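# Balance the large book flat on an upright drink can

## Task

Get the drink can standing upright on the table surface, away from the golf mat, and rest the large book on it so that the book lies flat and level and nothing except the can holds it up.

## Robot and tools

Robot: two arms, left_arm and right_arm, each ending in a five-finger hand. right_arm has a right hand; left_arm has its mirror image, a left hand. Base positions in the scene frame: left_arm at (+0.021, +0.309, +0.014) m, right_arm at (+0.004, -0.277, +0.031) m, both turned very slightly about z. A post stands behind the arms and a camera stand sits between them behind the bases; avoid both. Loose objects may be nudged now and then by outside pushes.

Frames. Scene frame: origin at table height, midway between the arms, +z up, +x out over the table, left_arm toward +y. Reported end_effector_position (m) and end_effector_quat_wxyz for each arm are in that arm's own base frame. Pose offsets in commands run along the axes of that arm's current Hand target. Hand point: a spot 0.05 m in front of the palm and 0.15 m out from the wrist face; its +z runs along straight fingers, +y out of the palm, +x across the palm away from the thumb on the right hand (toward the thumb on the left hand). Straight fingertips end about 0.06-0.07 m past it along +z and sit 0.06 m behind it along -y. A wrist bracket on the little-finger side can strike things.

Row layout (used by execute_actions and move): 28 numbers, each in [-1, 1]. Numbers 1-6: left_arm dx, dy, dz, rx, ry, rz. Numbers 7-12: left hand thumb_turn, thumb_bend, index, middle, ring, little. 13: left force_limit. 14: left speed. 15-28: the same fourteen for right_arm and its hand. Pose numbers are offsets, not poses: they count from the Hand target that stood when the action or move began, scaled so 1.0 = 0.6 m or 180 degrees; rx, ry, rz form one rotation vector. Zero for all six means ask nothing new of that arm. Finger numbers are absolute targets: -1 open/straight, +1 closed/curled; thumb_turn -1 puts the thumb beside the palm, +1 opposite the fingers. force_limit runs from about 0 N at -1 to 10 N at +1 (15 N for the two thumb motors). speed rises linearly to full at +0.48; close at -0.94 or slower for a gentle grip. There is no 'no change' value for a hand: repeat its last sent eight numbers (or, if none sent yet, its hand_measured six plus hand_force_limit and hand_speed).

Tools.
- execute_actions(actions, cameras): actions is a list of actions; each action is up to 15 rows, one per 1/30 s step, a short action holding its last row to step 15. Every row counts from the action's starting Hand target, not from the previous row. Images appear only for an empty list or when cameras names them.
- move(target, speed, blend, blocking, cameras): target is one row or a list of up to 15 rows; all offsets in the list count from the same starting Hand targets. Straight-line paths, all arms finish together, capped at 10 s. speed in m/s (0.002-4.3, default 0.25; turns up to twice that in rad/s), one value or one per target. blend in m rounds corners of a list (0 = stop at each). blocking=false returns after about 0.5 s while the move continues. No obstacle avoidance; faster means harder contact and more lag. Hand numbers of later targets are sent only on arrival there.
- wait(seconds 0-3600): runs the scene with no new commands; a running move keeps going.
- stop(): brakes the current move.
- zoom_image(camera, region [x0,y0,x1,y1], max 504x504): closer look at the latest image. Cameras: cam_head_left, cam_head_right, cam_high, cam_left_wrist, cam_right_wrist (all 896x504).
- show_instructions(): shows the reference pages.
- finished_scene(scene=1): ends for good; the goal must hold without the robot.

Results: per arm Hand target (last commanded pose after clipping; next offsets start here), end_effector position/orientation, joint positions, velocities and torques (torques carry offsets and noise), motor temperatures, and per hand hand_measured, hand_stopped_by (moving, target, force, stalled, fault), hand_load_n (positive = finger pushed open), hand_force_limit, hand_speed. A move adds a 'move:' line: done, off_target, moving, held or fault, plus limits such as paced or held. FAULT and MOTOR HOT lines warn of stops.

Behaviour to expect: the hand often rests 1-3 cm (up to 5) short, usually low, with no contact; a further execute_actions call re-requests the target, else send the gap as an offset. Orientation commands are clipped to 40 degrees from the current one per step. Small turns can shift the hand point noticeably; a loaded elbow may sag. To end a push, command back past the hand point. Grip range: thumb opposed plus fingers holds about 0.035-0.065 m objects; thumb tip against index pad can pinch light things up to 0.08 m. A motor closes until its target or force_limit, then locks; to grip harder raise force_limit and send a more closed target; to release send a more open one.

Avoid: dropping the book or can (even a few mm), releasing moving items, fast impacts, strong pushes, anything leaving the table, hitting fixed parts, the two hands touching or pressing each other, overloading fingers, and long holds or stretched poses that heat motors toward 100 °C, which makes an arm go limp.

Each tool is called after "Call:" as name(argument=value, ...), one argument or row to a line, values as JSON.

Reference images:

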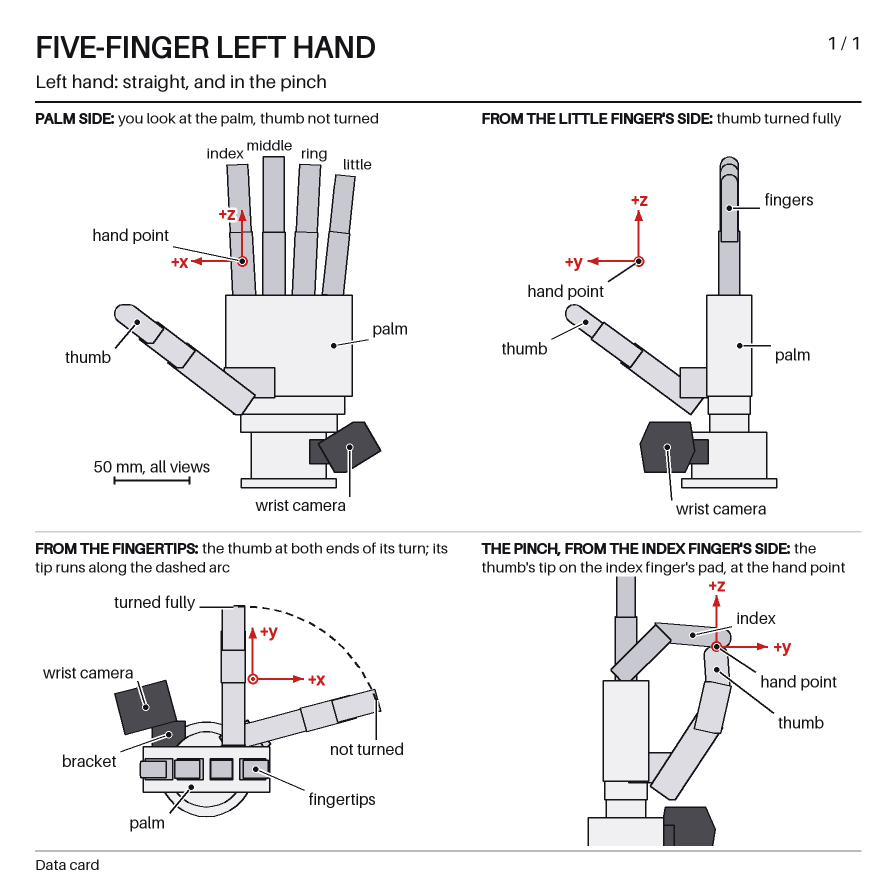

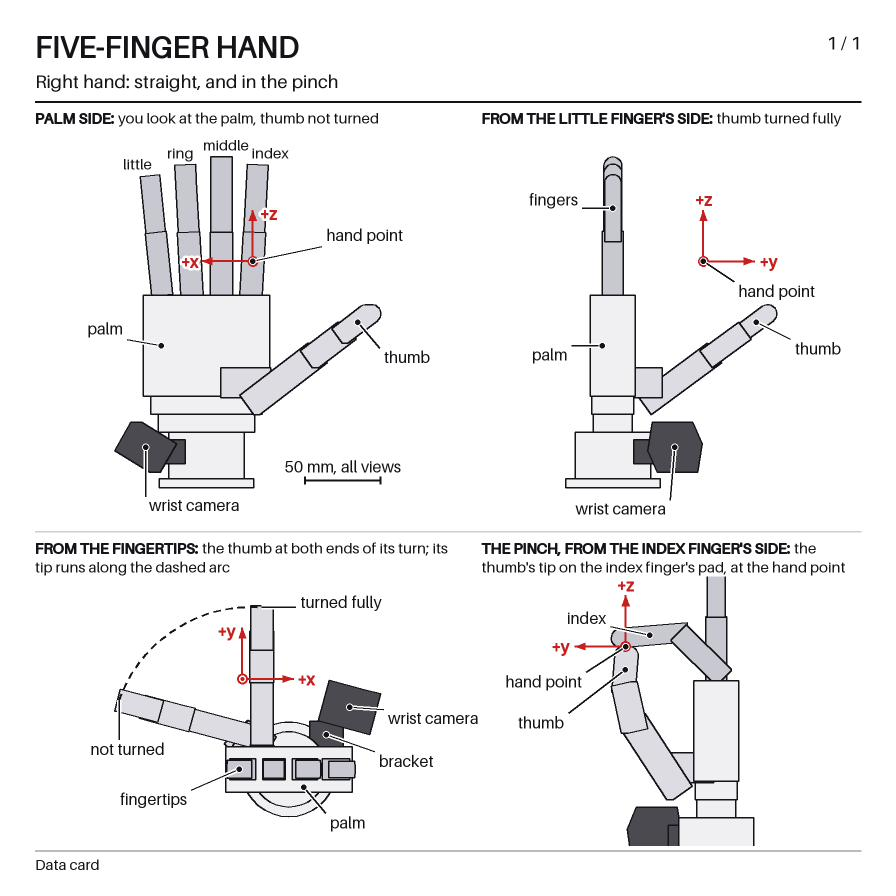

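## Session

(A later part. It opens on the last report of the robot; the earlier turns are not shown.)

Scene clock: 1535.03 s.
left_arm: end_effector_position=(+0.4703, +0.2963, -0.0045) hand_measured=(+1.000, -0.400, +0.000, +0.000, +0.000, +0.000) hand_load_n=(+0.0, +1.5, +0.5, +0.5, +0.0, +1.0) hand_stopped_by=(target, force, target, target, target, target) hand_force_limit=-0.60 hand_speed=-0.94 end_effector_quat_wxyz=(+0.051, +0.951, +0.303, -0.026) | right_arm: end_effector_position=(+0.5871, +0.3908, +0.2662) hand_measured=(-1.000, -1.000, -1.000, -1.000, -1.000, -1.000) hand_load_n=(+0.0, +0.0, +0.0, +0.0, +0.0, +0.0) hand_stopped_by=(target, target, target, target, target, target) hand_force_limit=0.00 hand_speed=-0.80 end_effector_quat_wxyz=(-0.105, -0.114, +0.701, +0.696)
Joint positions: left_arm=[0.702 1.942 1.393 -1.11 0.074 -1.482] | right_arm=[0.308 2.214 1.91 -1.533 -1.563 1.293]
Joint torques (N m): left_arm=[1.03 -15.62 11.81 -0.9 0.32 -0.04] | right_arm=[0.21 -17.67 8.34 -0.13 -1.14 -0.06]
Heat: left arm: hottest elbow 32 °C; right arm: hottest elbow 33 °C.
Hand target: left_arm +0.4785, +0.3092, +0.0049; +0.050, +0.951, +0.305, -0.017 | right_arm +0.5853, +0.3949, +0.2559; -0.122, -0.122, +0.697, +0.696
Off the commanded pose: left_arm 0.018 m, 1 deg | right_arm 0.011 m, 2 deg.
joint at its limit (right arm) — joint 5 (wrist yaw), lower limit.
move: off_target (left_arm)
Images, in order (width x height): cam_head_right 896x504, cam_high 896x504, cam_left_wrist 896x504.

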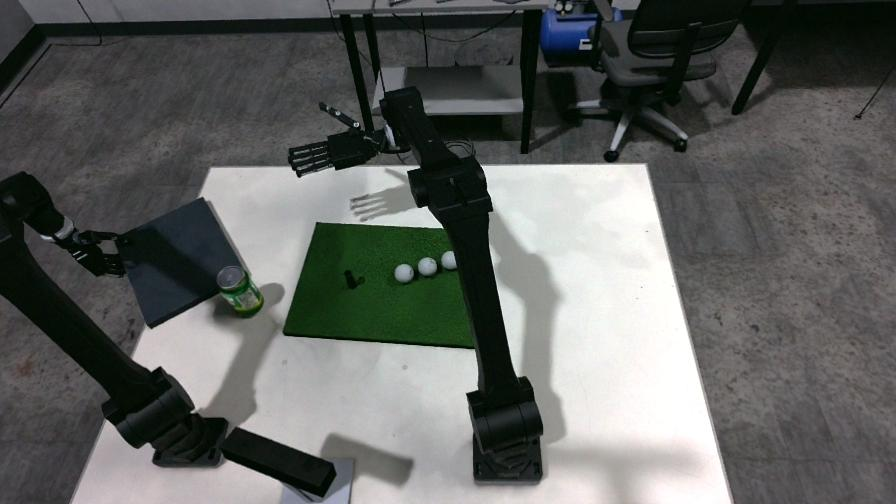

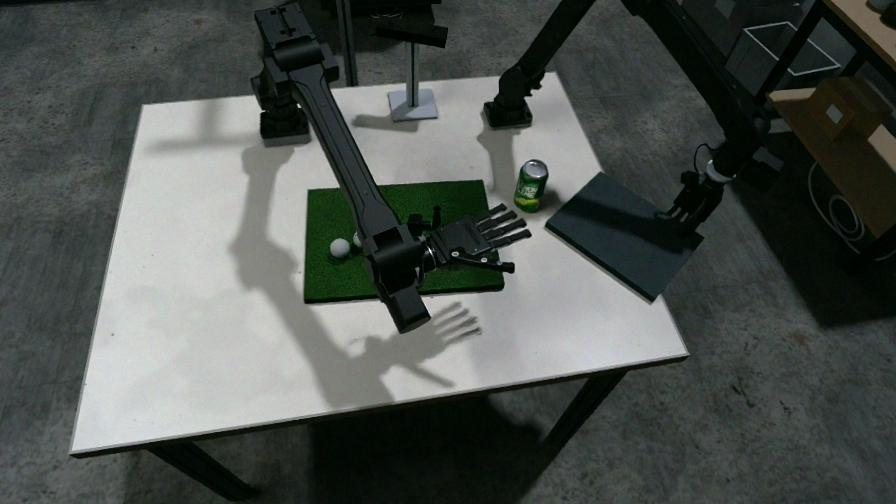

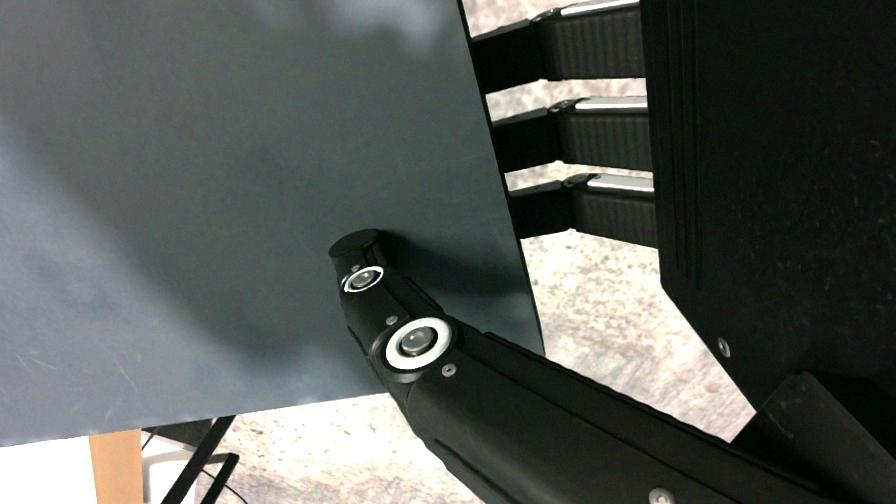

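Call:
move(
  target=[
    [0.0036,-0.005,0.058,-0.0399,-0.0302,0,1,-0.2,0,0,0,0,-0.6,-0.94, 0,0,0,0,0,0,-1,-1,-1,-1,-1,-1,0,-0.8],
  ],
  speed=[0.03],
  cameras=["cam_high","cam_head_right","cam_left_wrist"],
)

Call:
zoom_image(
  camera="cam_high",
  region=[520, 150, 740, 350],
)

Scene clock: 1542.70 s.
left_arm: end_effector_position=(+0.4725, +0.2967, -0.0323) hand_measured=(+1.000, -0.400, +0.000, +0.000, +0.000, +0.000) hand_load_n=(-0.5, +1.5, +0.0, +0.0, +0.0, +0.0) hand_stopped_by=(target, force, target, target, target, target) hand_force_limit=-0.60 hand_speed=-0.94 end_effector_quat_wxyz=(+0.126, +0.944, +0.302, -0.049) | right_arm: end_effector_position=(+0.5871, +0.3908, +0.2662) hand_measured=(-1.000, -1.000, -1.000, -1.000, -1.000, -1.000) hand_load_n=(+0.5, +0.0, +0.0, +0.0, +0.0, +0.0) hand_stopped_by=(target, target, target, target, target, target) hand_force_limit=0.00 hand_speed=-0.80 end_effector_quat_wxyz=(-0.105, -0.114, +0.701, +0.696)
Joint positions: left_arm=[0.74 2.06 1.469 -1.177 0.188 -1.432] | right_arm=[0.308 2.214 1.91 -1.533 -1.563 1.293]
Joint torques (N m): left_arm=[0.97 -15.91 10.95 -0.85 0.18 -0.02] | right_arm=[-0.03 -17.44 8.4 -0.18 -1.16 -0.06]
Heat: left arm: hottest elbow 32 °C; right arm: hottest elbow 33 °C.
Hand target: left_arm +0.4783, +0.3091, -0.0302; +0.123, +0.944, +0.303, -0.043 | right_arm +0.5853, +0.3949, +0.2559; -0.122, -0.122, +0.697, +0.696
Off the commanded pose: left_arm 0.014 m, 1 deg | right_arm 0.011 m, 2 deg.
joint at its limit (right arm) — joint 5 (wrist yaw), lower limit.
move: off_target (left_arm)
Images, in order (width x height): cam_head_right 896x504, cam_high 896x504, cam_left_wrist 896x504.

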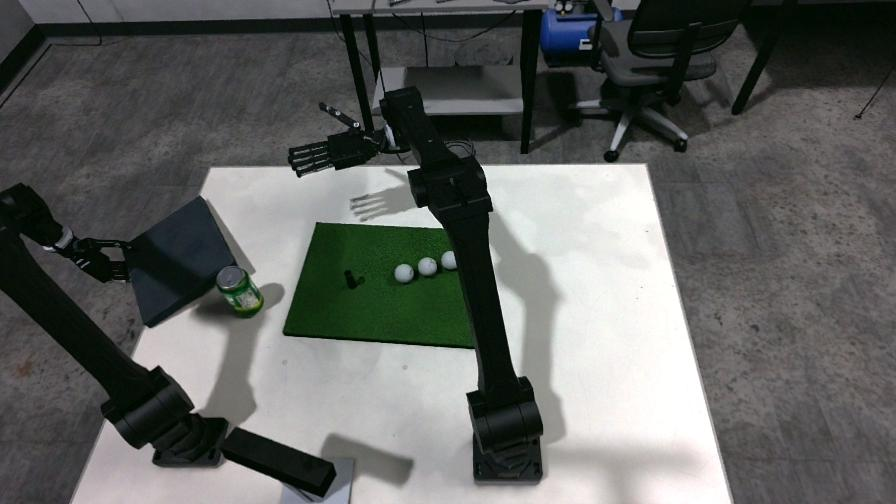

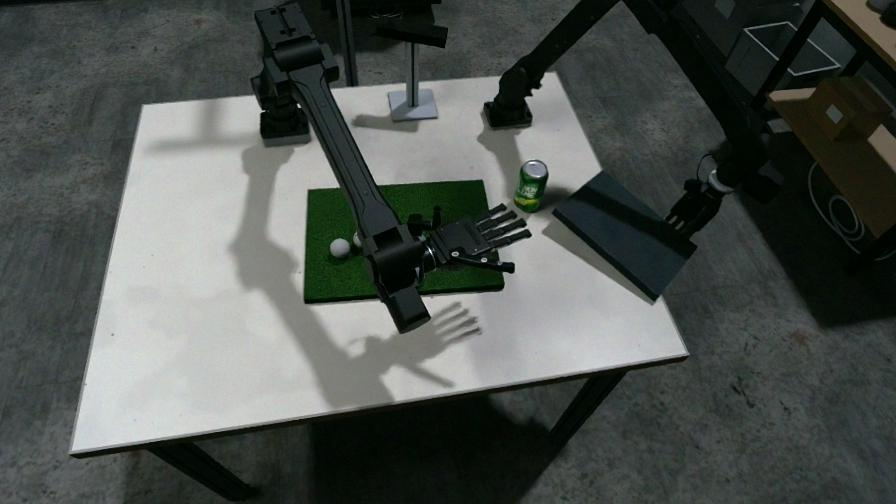

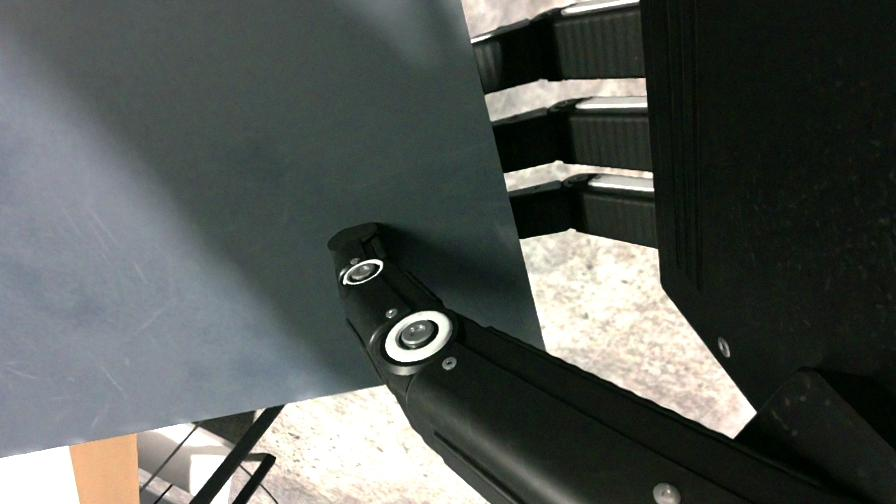

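Scaled by 2.291.

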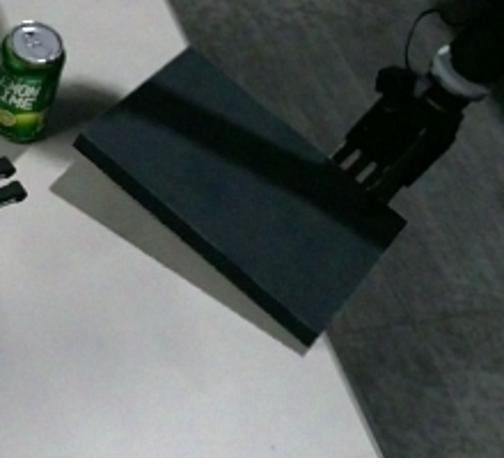

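Call:
zoom_image(
  camera="cam_head_right",
  region=[90, 170, 310, 350],
)

Scaled by 2.291.

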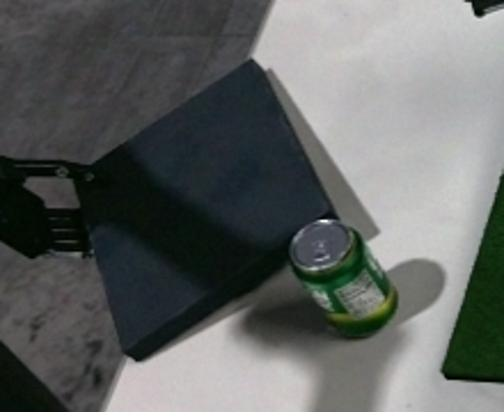

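Call:
move(
  target=[
    [0,0,0,0,0,0,1,-0.2,0,0,0,0,-0.6,-0.94, -0.0383,-0.2,0.228,0.0664,0.0768,0.0357,-1,-1,-1,-1,-1,-1,0,-0.8],
  ],
  speed=[0.15],
  cameras=["cam_high","cam_head_right","cam_right_wrist"],
)

Scene clock: 1578.73 s.
left_arm: end_effector_position=(+0.4727, +0.2969, -0.0320) hand_measured=(+1.000, -0.400, +0.000, +0.000, +0.000, +0.000) hand_load_n=(+0.0, +1.0, +0.0, +0.0, +0.0, +0.0) hand_stopped_by=(target, force, target, target, target, target) hand_force_limit=-0.60 hand_speed=-0.94 end_effector_quat_wxyz=(+0.126, +0.944, +0.302, -0.049) | right_arm: end_effector_position=(+0.5545, +0.5266, +0.1331) hand_measured=(-1.000, -1.000, -1.000, -1.000, -1.000, -1.000) hand_load_n=(+0.0, -0.5, +0.0, +0.0, +0.0, +0.0) hand_stopped_by=(target, target, target, target, target, target) hand_force_limit=0.00 hand_speed=-0.80 end_effector_quat_wxyz=(-0.221, -0.166, +0.755, +0.594)
Joint positions: left_arm=[0.74 2.06 1.47 -1.177 0.188 -1.431] | right_arm=[0.49 2.552 2.289 -1.697 -1.357 1.313]
Joint torques (N m): left_arm=[0.97 -15.85 10.89 -0.85 0.18 -0.01] | right_arm=[-0.26 -20.01 12.75 -0.57 -0.92 0.15]
Heat: left arm: hottest elbow 34 °C; right arm: hottest elbow 32 °C.
Hand target: left_arm +0.4784, +0.3092, -0.0302; +0.123, +0.944, +0.303, -0.043 | right_arm +0.5604, +0.5313, +0.1361; -0.230, -0.178, +0.751, +0.593
Off the commanded pose: left_arm 0.014 m, 1 deg | right_arm 0.008 m, 2 deg.
joint sent to its limit (right arm) — joint 4 (wrist pitch), lower limit. The joint targets still meet the commanded pose.
move: done
Images, in order (width x height): cam_head_right 896x504, cam_high 896x504, cam_right_wrist 896x504.

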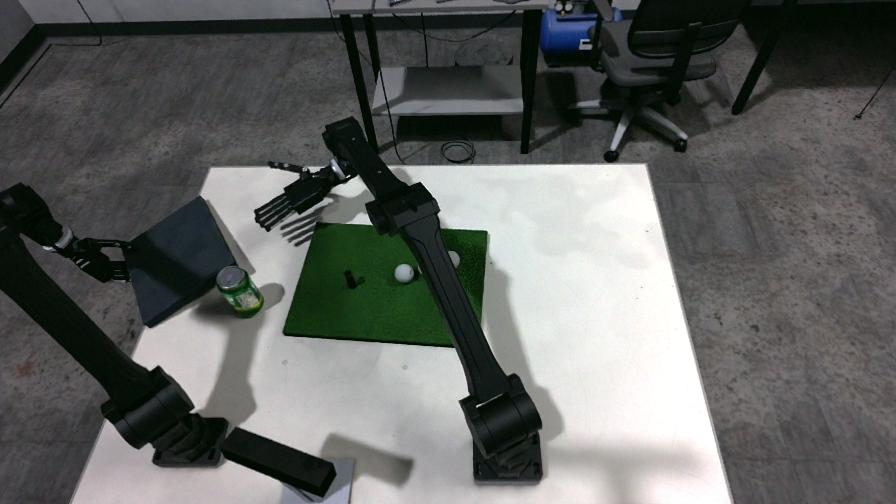

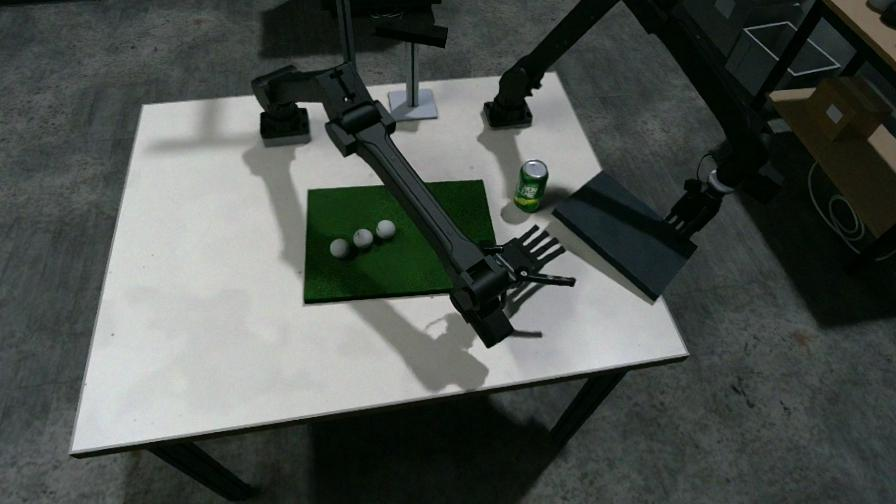

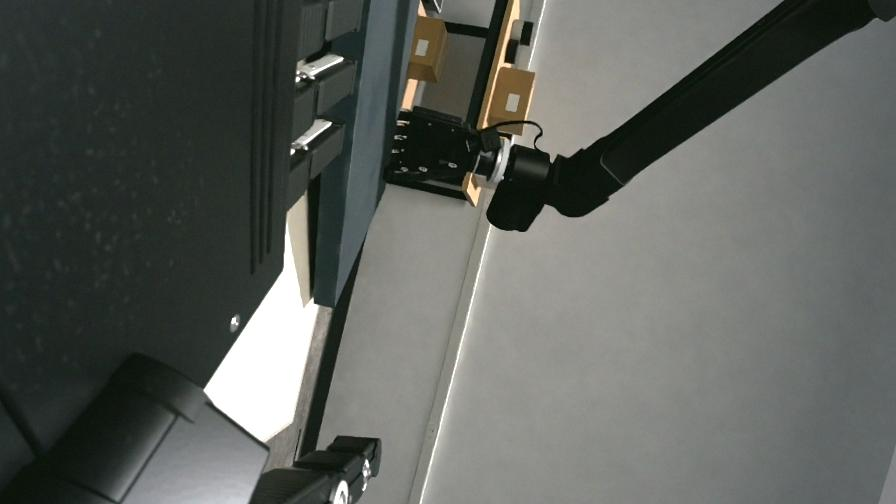

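Call:
zoom_image(
  camera="cam_high",
  region=[440, 200, 600, 360],
)

Call:
zoom_image(
  camera="cam_head_right",
  region=[230, 130, 390, 290],
)

Call:
zoom_image(
  camera="cam_right_wrist",
  region=[240, 0, 560, 320],
)

Scaled by 3.150.

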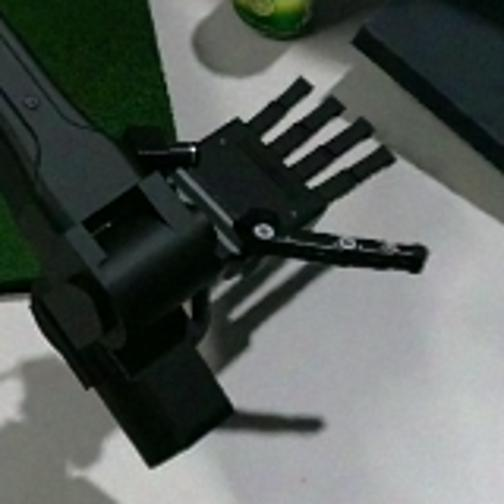

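Scaled by 3.150.

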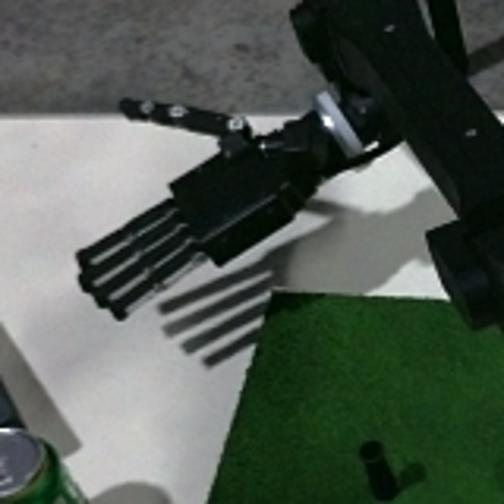

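Scaled by 1.575.

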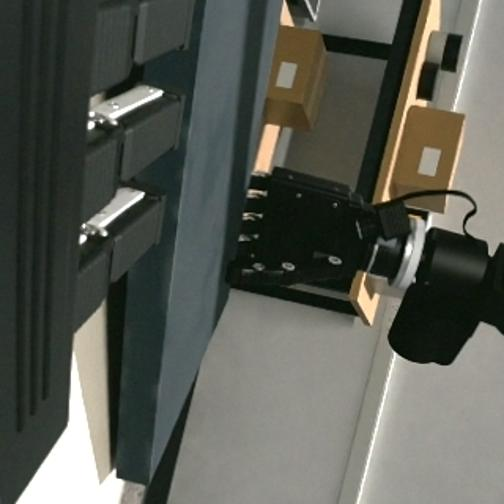

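Call:
move(
  target=[
    [0,0,0,0,0,0,1,-0.2,0,0,0,0,-0.6,-0.94, -0.0117,-0.0789,0.1236,0,0,0,-1,-1,-1,-1,-1,-1,0,-0.8],
  ],
  speed=[0.08],
  cameras=["cam_high","cam_head_right","cam_right_wrist"],
)

Call:
zoom_image(
  camera="cam_high",
  region=[480, 160, 640, 320],
)

Call:
zoom_image(
  camera="cam_head_right",
  region=[180, 150, 340, 310],
)

Call:
zoom_image(
  camera="cam_right_wrist",
  region=[240, 0, 560, 320],
)

Scene clock: 1600.07 s.
left_arm: end_effector_position=(+0.4727, +0.2969, -0.0320) hand_measured=(+1.000, -0.400, +0.000, +0.000, +0.000, +0.000) hand_load_n=(-0.5, +1.0, +0.0, +0.0, +0.5, +0.0) hand_stopped_by=(target, force, target, target, target, target) hand_force_limit=-0.60 hand_speed=-0.94 end_effector_quat_wxyz=(+0.126, +0.944, +0.302, -0.049) | right_arm: end_effector_position=(+0.5290, +0.5807, +0.0831) hand_measured=(-1.000, -1.000, -1.000, -1.000, -1.000, -1.000) hand_load_n=(+0.0, +0.0, +0.0, +0.0, +0.0, +0.0) hand_stopped_by=(target, target, target, target, target, target) hand_force_limit=0.00 hand_speed=-0.80 end_effector_quat_wxyz=(-0.223, -0.182, +0.751, +0.594)
Joint positions: left_arm=[0.74 2.06 1.47 -1.177 0.188 -1.431] | right_arm=[0.572 2.58 2.218 -1.333 -1.374 1.564]
Joint torques (N m): left_arm=[0.97 -15.85 10.91 -0.87 0.18 -0.01] | right_arm=[0.03 -21.13 7.87 0.46 -1.18 0.16]
Heat: left arm: hottest elbow 34 °C; right arm: hottest elbow 34 °C.
Hand target: left_arm +0.4784, +0.3092, -0.0302; +0.123, +0.944, +0.303, -0.043 | right_arm +0.5247, +0.5839, +0.0749; -0.230, -0.178, +0.751, +0.593
Off the commanded pose: left_arm 0.014 m, 1 deg | right_arm 0.010 m, 1 deg.
move: done
Images, in order (width x height): cam_head_right 896x504, cam_high 896x504, cam_right_wrist 896x504.

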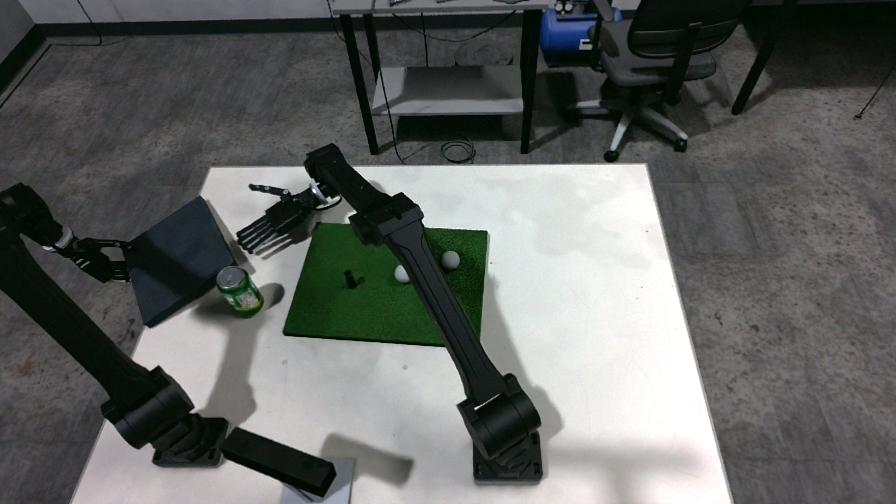

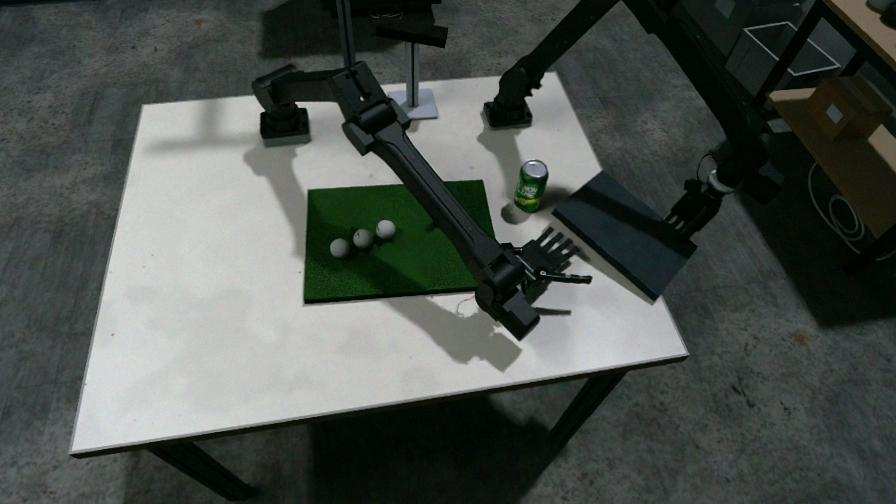

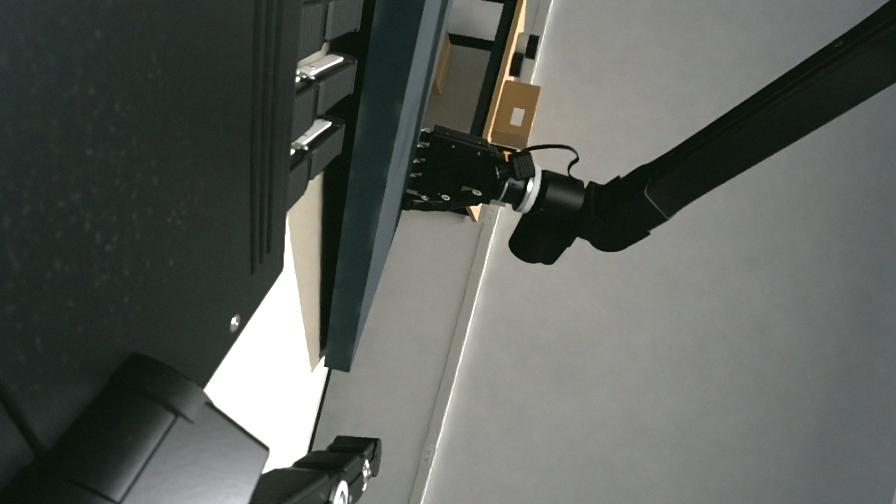

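Scaled by 3.150.

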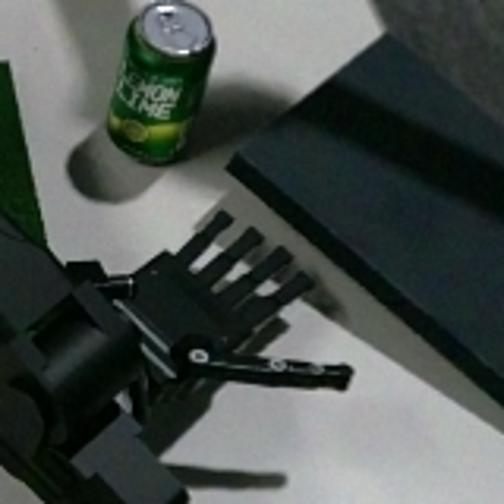

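Scaled by 3.150.

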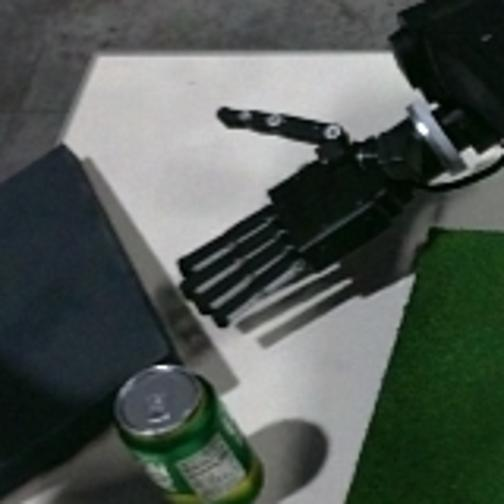

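Scaled by 1.575.

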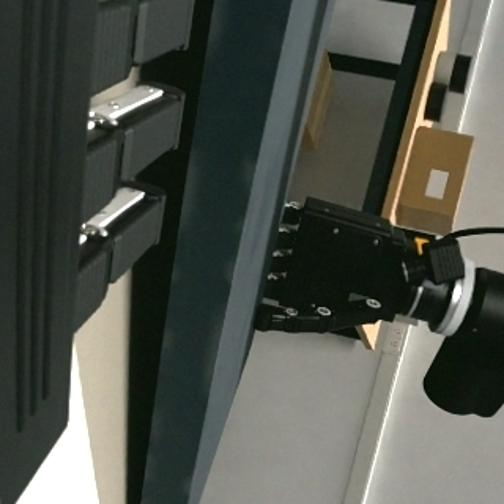

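Call:
move(
  target=[
    [0,0,0,0,0,0,1,-0.2,0,0,0,0,-0.6,-0.94, 0.0088,-0.0177,-0.0022,0,0,0,-1,-1,-1,-1,-1,-1,0,-0.8],
  ],
  speed=[0.05],
  cameras=["cam_right_wrist"],
)

Scene clock: 1616.00 s.
left_arm: end_effector_position=(+0.4727, +0.2969, -0.0320) hand_measured=(+1.000, -0.400, +0.000, +0.000, +0.000, +0.000) hand_load_n=(-0.5, +1.5, +0.0, +0.0, +0.0, +0.0) hand_stopped_by=(target, force, target, target, target, target) hand_force_limit=-0.60 hand_speed=-0.94 end_effector_quat_wxyz=(+0.126, +0.944, +0.302, -0.049) | right_arm: end_effector_position=(+0.5237, +0.5773, +0.0701) hand_measured=(-1.000, -1.000, -1.000, -1.000, -1.000, -1.000) hand_load_n=(+0.0, +0.0, +0.0, +0.0, +0.0, +0.0) hand_stopped_by=(target, target, target, target, target, target) hand_force_limit=0.00 hand_speed=-0.80 end_effector_quat_wxyz=(-0.231, -0.175, +0.752, +0.592)
Joint positions: left_arm=[0.74 2.06 1.47 -1.177 0.188 -1.431] | right_arm=[0.572 2.58 2.182 -1.321 -1.375 1.563]
Joint torques (N m): left_arm=[1.03 -15.91 10.91 -0.87 0.18 -0.01] | right_arm=[-0.09 -21.25 7.69 0.43 -1.11 -0.04]
Heat: left arm: hottest elbow 35 °C; right arm: hottest elbow 33 °C.
Hand target: left_arm +0.4784, +0.3092, -0.0302; +0.123, +0.944, +0.303, -0.043 | right_arm +0.5210, +0.5775, +0.0655; -0.230, -0.178, +0.751, +0.593
Off the commanded pose: left_arm 0.014 m, 1 deg | right_arm 0.005 m, 0 deg.
move: done

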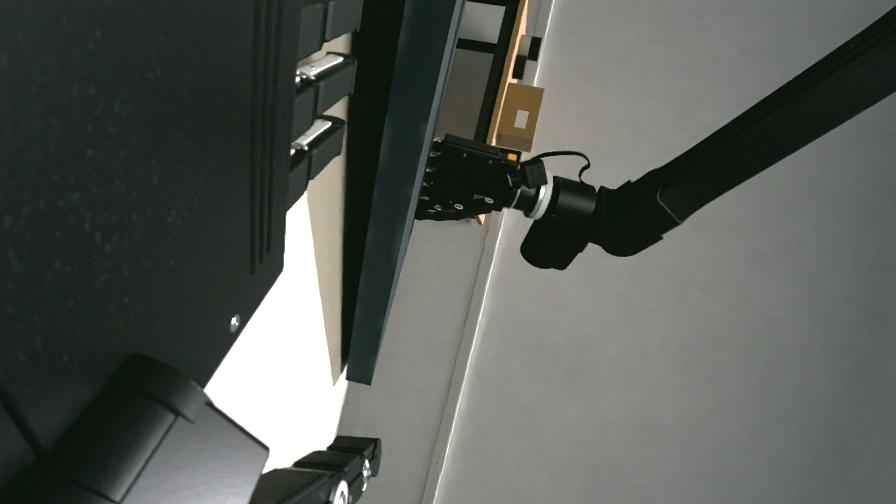

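Call:
move(
  target=[
    [0,0,0,0,0,0,1,-0.2,0,0,0,0,-0.6,-0.94, 0.0,0.0,0.08,0,0,0,-1,-1,-1,-1,-1,-1,0,-0.8],
  ],
  speed=[0.05],
  cameras=["cam_right_wrist","cam_high","cam_head_right"],
)

Call:
zoom_image(
  camera="cam_high",
  region=[500, 160, 660, 320],
)

Scene clock: 1621.23 s.
left_arm: end_effector_position=(+0.4727, +0.2969, -0.0320) hand_measured=(+1.000, -0.400, +0.000, +0.000, +0.000, +0.000) hand_load_n=(-0.5, +1.0, +0.0, +0.0, +0.0, +0.5) hand_stopped_by=(target, force, target, target, target, target) hand_force_limit=-0.60 hand_speed=-0.94 end_effector_quat_wxyz=(+0.126, +0.944, +0.302, -0.049) | right_arm: end_effector_position=(+0.4992, +0.6116, +0.0479) hand_measured=(-1.000, -1.000, -1.000, -1.000, -1.000, -1.000) hand_load_n=(+0.0, +0.0, -0.5, +0.0, +0.0, +0.0) hand_stopped_by=(target, target, target, target, target, target) hand_force_limit=0.00 hand_speed=-0.80 end_effector_quat_wxyz=(-0.234, -0.177, +0.750, +0.593)
Joint positions: left_arm=[0.74 2.06 1.47 -1.177 0.188 -1.431] | right_arm=[0.63 2.554 2.062 -0.96 -1.382 1.835]
Joint torques (N m): left_arm=[1.03 -15.91 10.91 -0.85 0.18 -0.01] | right_arm=[0.15 -22.65 7.45 0.8 -0.79 0.14]
Motor temperatures (°C): left_arm=[23 28 35 22 20 23] | right_arm=[21 33 33 23 24 21]
Heat: left arm: hottest elbow 35 °C; right arm: hottest shoulder 33 °C.
Hand target: left_arm +0.4784, +0.3092, -0.0302; +0.123, +0.944, +0.303, -0.043 | right_arm +0.4942, +0.6163, +0.0563; -0.230, -0.178, +0.751, +0.593
Off the commanded pose: left_arm 0.014 m, 1 deg | right_arm 0.011 m, 0 deg.
move: off_target (right_arm)
Images, in order (width x height): cam_head_right 896x504, cam_high 896x504, cam_right_wrist 896x504.

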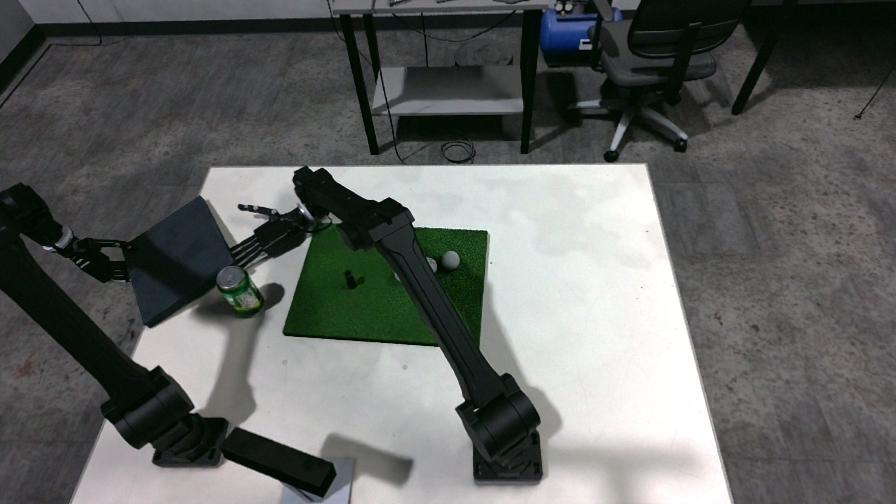

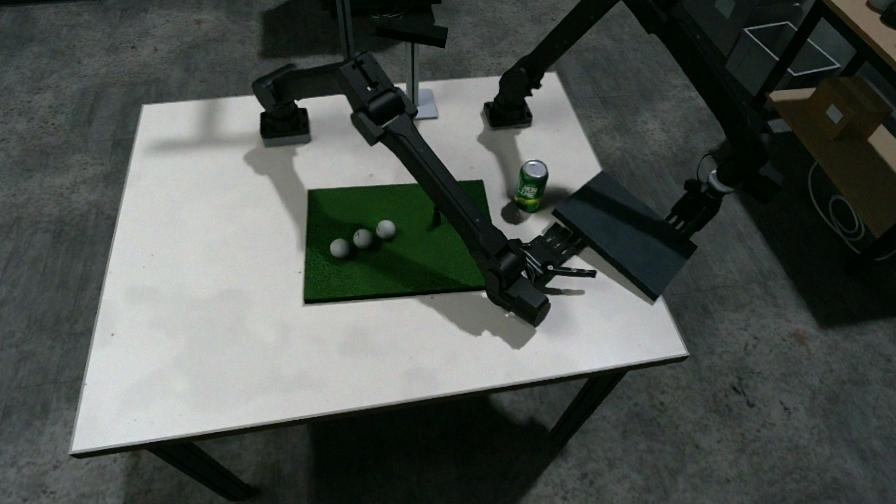

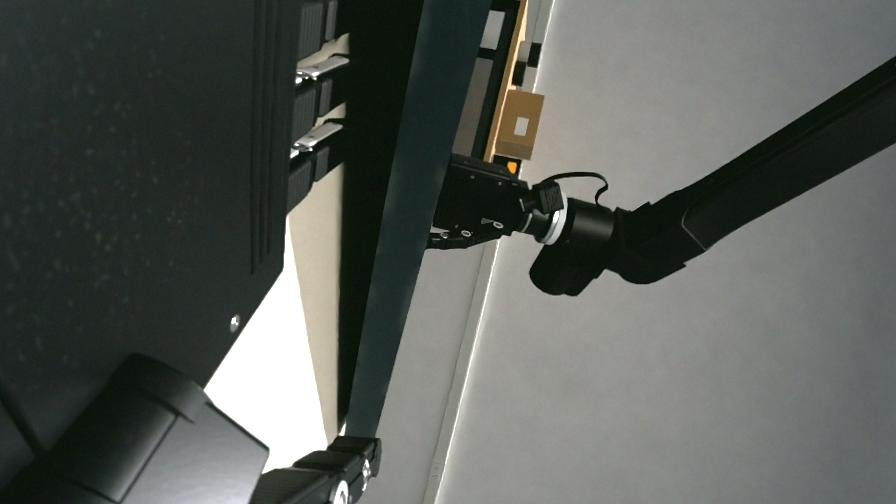

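Scaled by 3.150.

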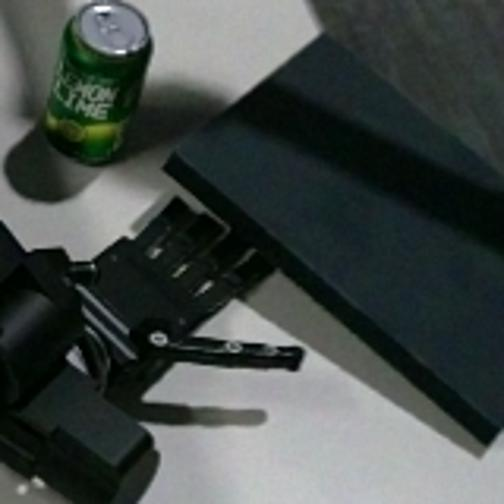

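Call:
move(
  target=[
    [0,0,0,0,0,0,1,-0.2,0,0,0,0,-0.6,-0.94, 0.0,0.025,0.0,0,0,0,-1,-1,-1,-1,-1,-1,0,-0.8],
  ],
  speed=[0.05],
  cameras=["cam_right_wrist"],
)

Scene clock: 1625.67 s.
left_arm: end_effector_position=(+0.4727, +0.2969, -0.0320) hand_measured=(+1.000, -0.400, +0.000, +0.000, +0.000, +0.000) hand_load_n=(+0.0, +1.0, +0.0, +0.0, +0.0, +0.0) hand_stopped_by=(target, force, target, target, target, target) hand_force_limit=-0.60 hand_speed=-0.94 end_effector_quat_wxyz=(+0.126, +0.944, +0.302, -0.049) | right_arm: end_effector_position=(+0.4994, +0.6144, +0.0569) hand_measured=(-1.000, -1.000, -1.000, -1.000, -1.000, -1.000) hand_load_n=(+0.0, +0.0, -0.5, +0.5, +0.0, +0.0) hand_stopped_by=(target, target, target, target, target, target) hand_force_limit=0.00 hand_speed=-0.80 end_effector_quat_wxyz=(-0.235, -0.171, +0.752, +0.591)
Joint positions: left_arm=[0.74 2.06 1.47 -1.177 0.188 -1.431] | right_arm=[0.634 2.529 2.04 -0.915 -1.376 1.894]
Joint torques (N m): left_arm=[0.97 -15.85 10.91 -0.85 0.18 -0.01] | right_arm=[0.32 -22.89 7.75 0.85 -0.96 0.13]
Heat: left arm: hottest elbow 35 °C; right arm: hottest shoulder 33 °C.
Hand target: left_arm +0.4784, +0.3092, -0.0302; +0.123, +0.944, +0.303, -0.043 | right_arm +0.4943, +0.6198, +0.0708; -0.230, -0.178, +0.751, +0.593
Off the commanded pose: left_arm 0.014 m, 1 deg | right_arm 0.016 m, 1 deg.
move: off_target (right_arm)

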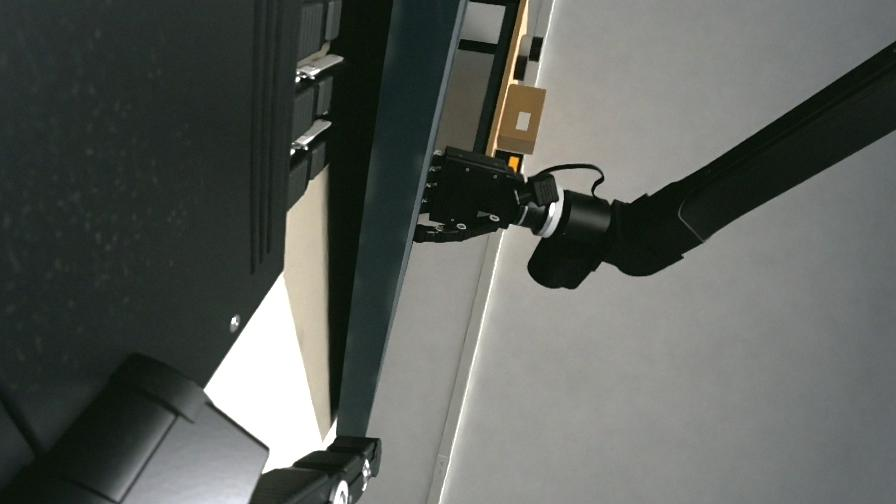

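Call:
move(
  target=[
    [0,0,0,0,0,0,1,-0.2,0,0,0,0,-0.6,-0.94, 0.0049,0.0106,0.0794,0,0,0,-1,-1,-1,-1,-1,-1,0,-0.8],
  ],
  speed=[0.04],
  cameras=["cam_right_wrist","cam_high","cam_head_right"],
)

Call:
zoom_image(
  camera="cam_high",
  region=[500, 160, 660, 320],
)

Scene clock: 1631.10 s.
left_arm: end_effector_position=(+0.4727, +0.2969, -0.0320) hand_measured=(+1.000, -0.400, +0.000, +0.000, +0.000, +0.000) hand_load_n=(-0.5, +1.0, +0.0, +0.0, +0.0, +0.0) hand_stopped_by=(target, force, target, target, target, target) hand_force_limit=-0.60 hand_speed=-0.94 end_effector_quat_wxyz=(+0.126, +0.944, +0.302, -0.049) | right_arm: end_effector_position=(+0.4671, +0.6515, +0.0529) hand_measured=(-1.000, -1.000, -1.000, -1.000, -1.000, -1.000) hand_load_n=(+0.0, +0.0, +0.0, +0.0, +0.0, +0.0) hand_stopped_by=(target, target, target, target, target, target) hand_force_limit=0.00 hand_speed=-0.80 end_effector_quat_wxyz=(-0.243, -0.181, +0.753, +0.584)
Joint positions: left_arm=[0.74 2.06 1.47 -1.177 0.188 -1.431] | right_arm=[0.7 2.512 1.991 -0.72 -1.358 2.067]
Joint torques (N m): left_arm=[0.97 -15.85 10.91 -0.87 0.18 -0.02] | right_arm=[0.44 -22.53 9.24 0.9 -0.88 0.15]
Heat: left arm: hottest elbow 35 °C; right arm: hottest shoulder 33 °C.
Hand target: left_arm +0.4784, +0.3092, -0.0302; +0.123, +0.944, +0.303, -0.043 | right_arm +0.4654, +0.6583, +0.0684; -0.230, -0.178, +0.751, +0.593
Off the commanded pose: left_arm 0.014 m, 1 deg | right_arm 0.017 m, 2 deg.
joint sent to its limit (right arm) — joint 6 (wrist roll), upper limit. The joint targets still meet the commanded pose.
move: off_target (right_arm)
Images, in order (width x height): cam_head_right 896x504, cam_high 896x504, cam_right_wrist 896x504.

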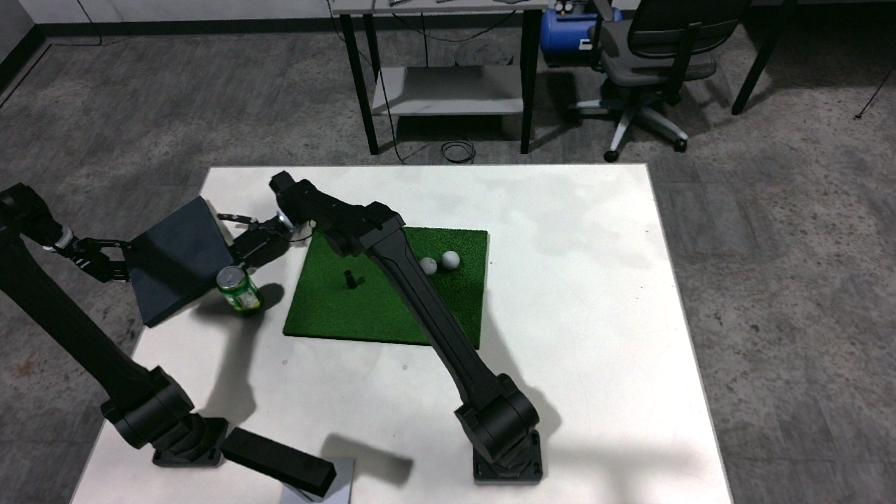

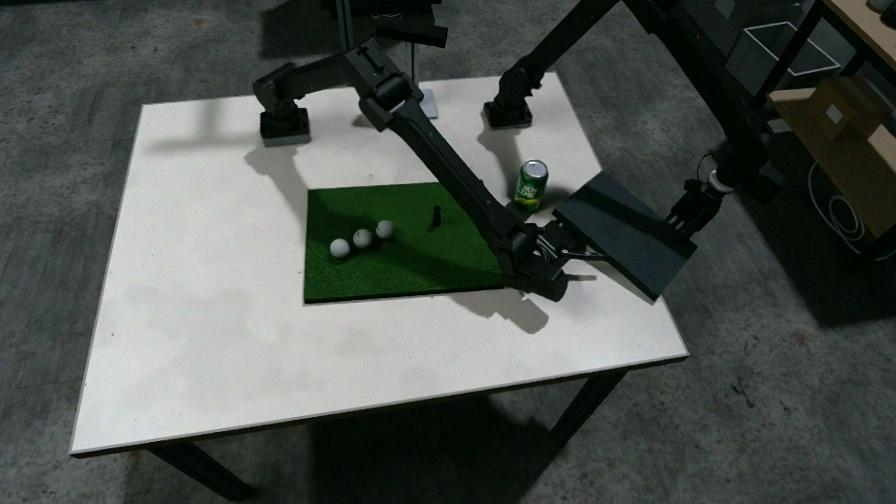

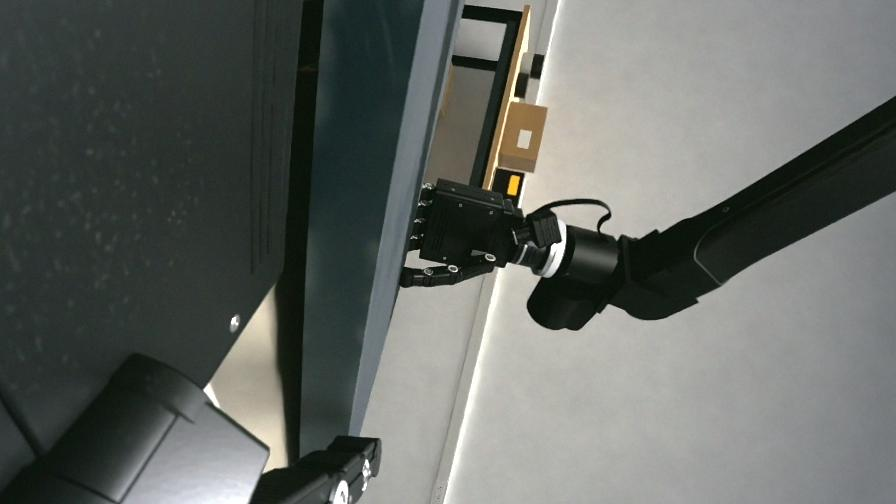

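Scaled by 3.150.

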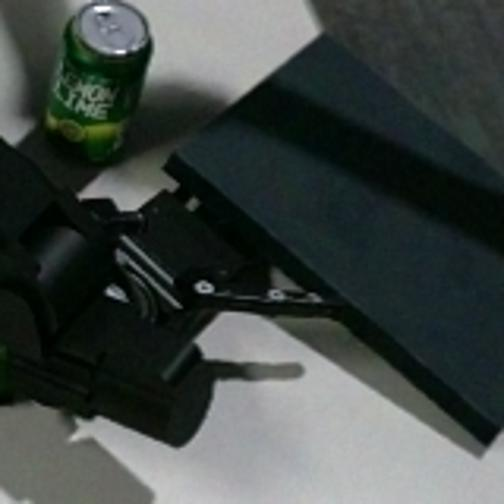

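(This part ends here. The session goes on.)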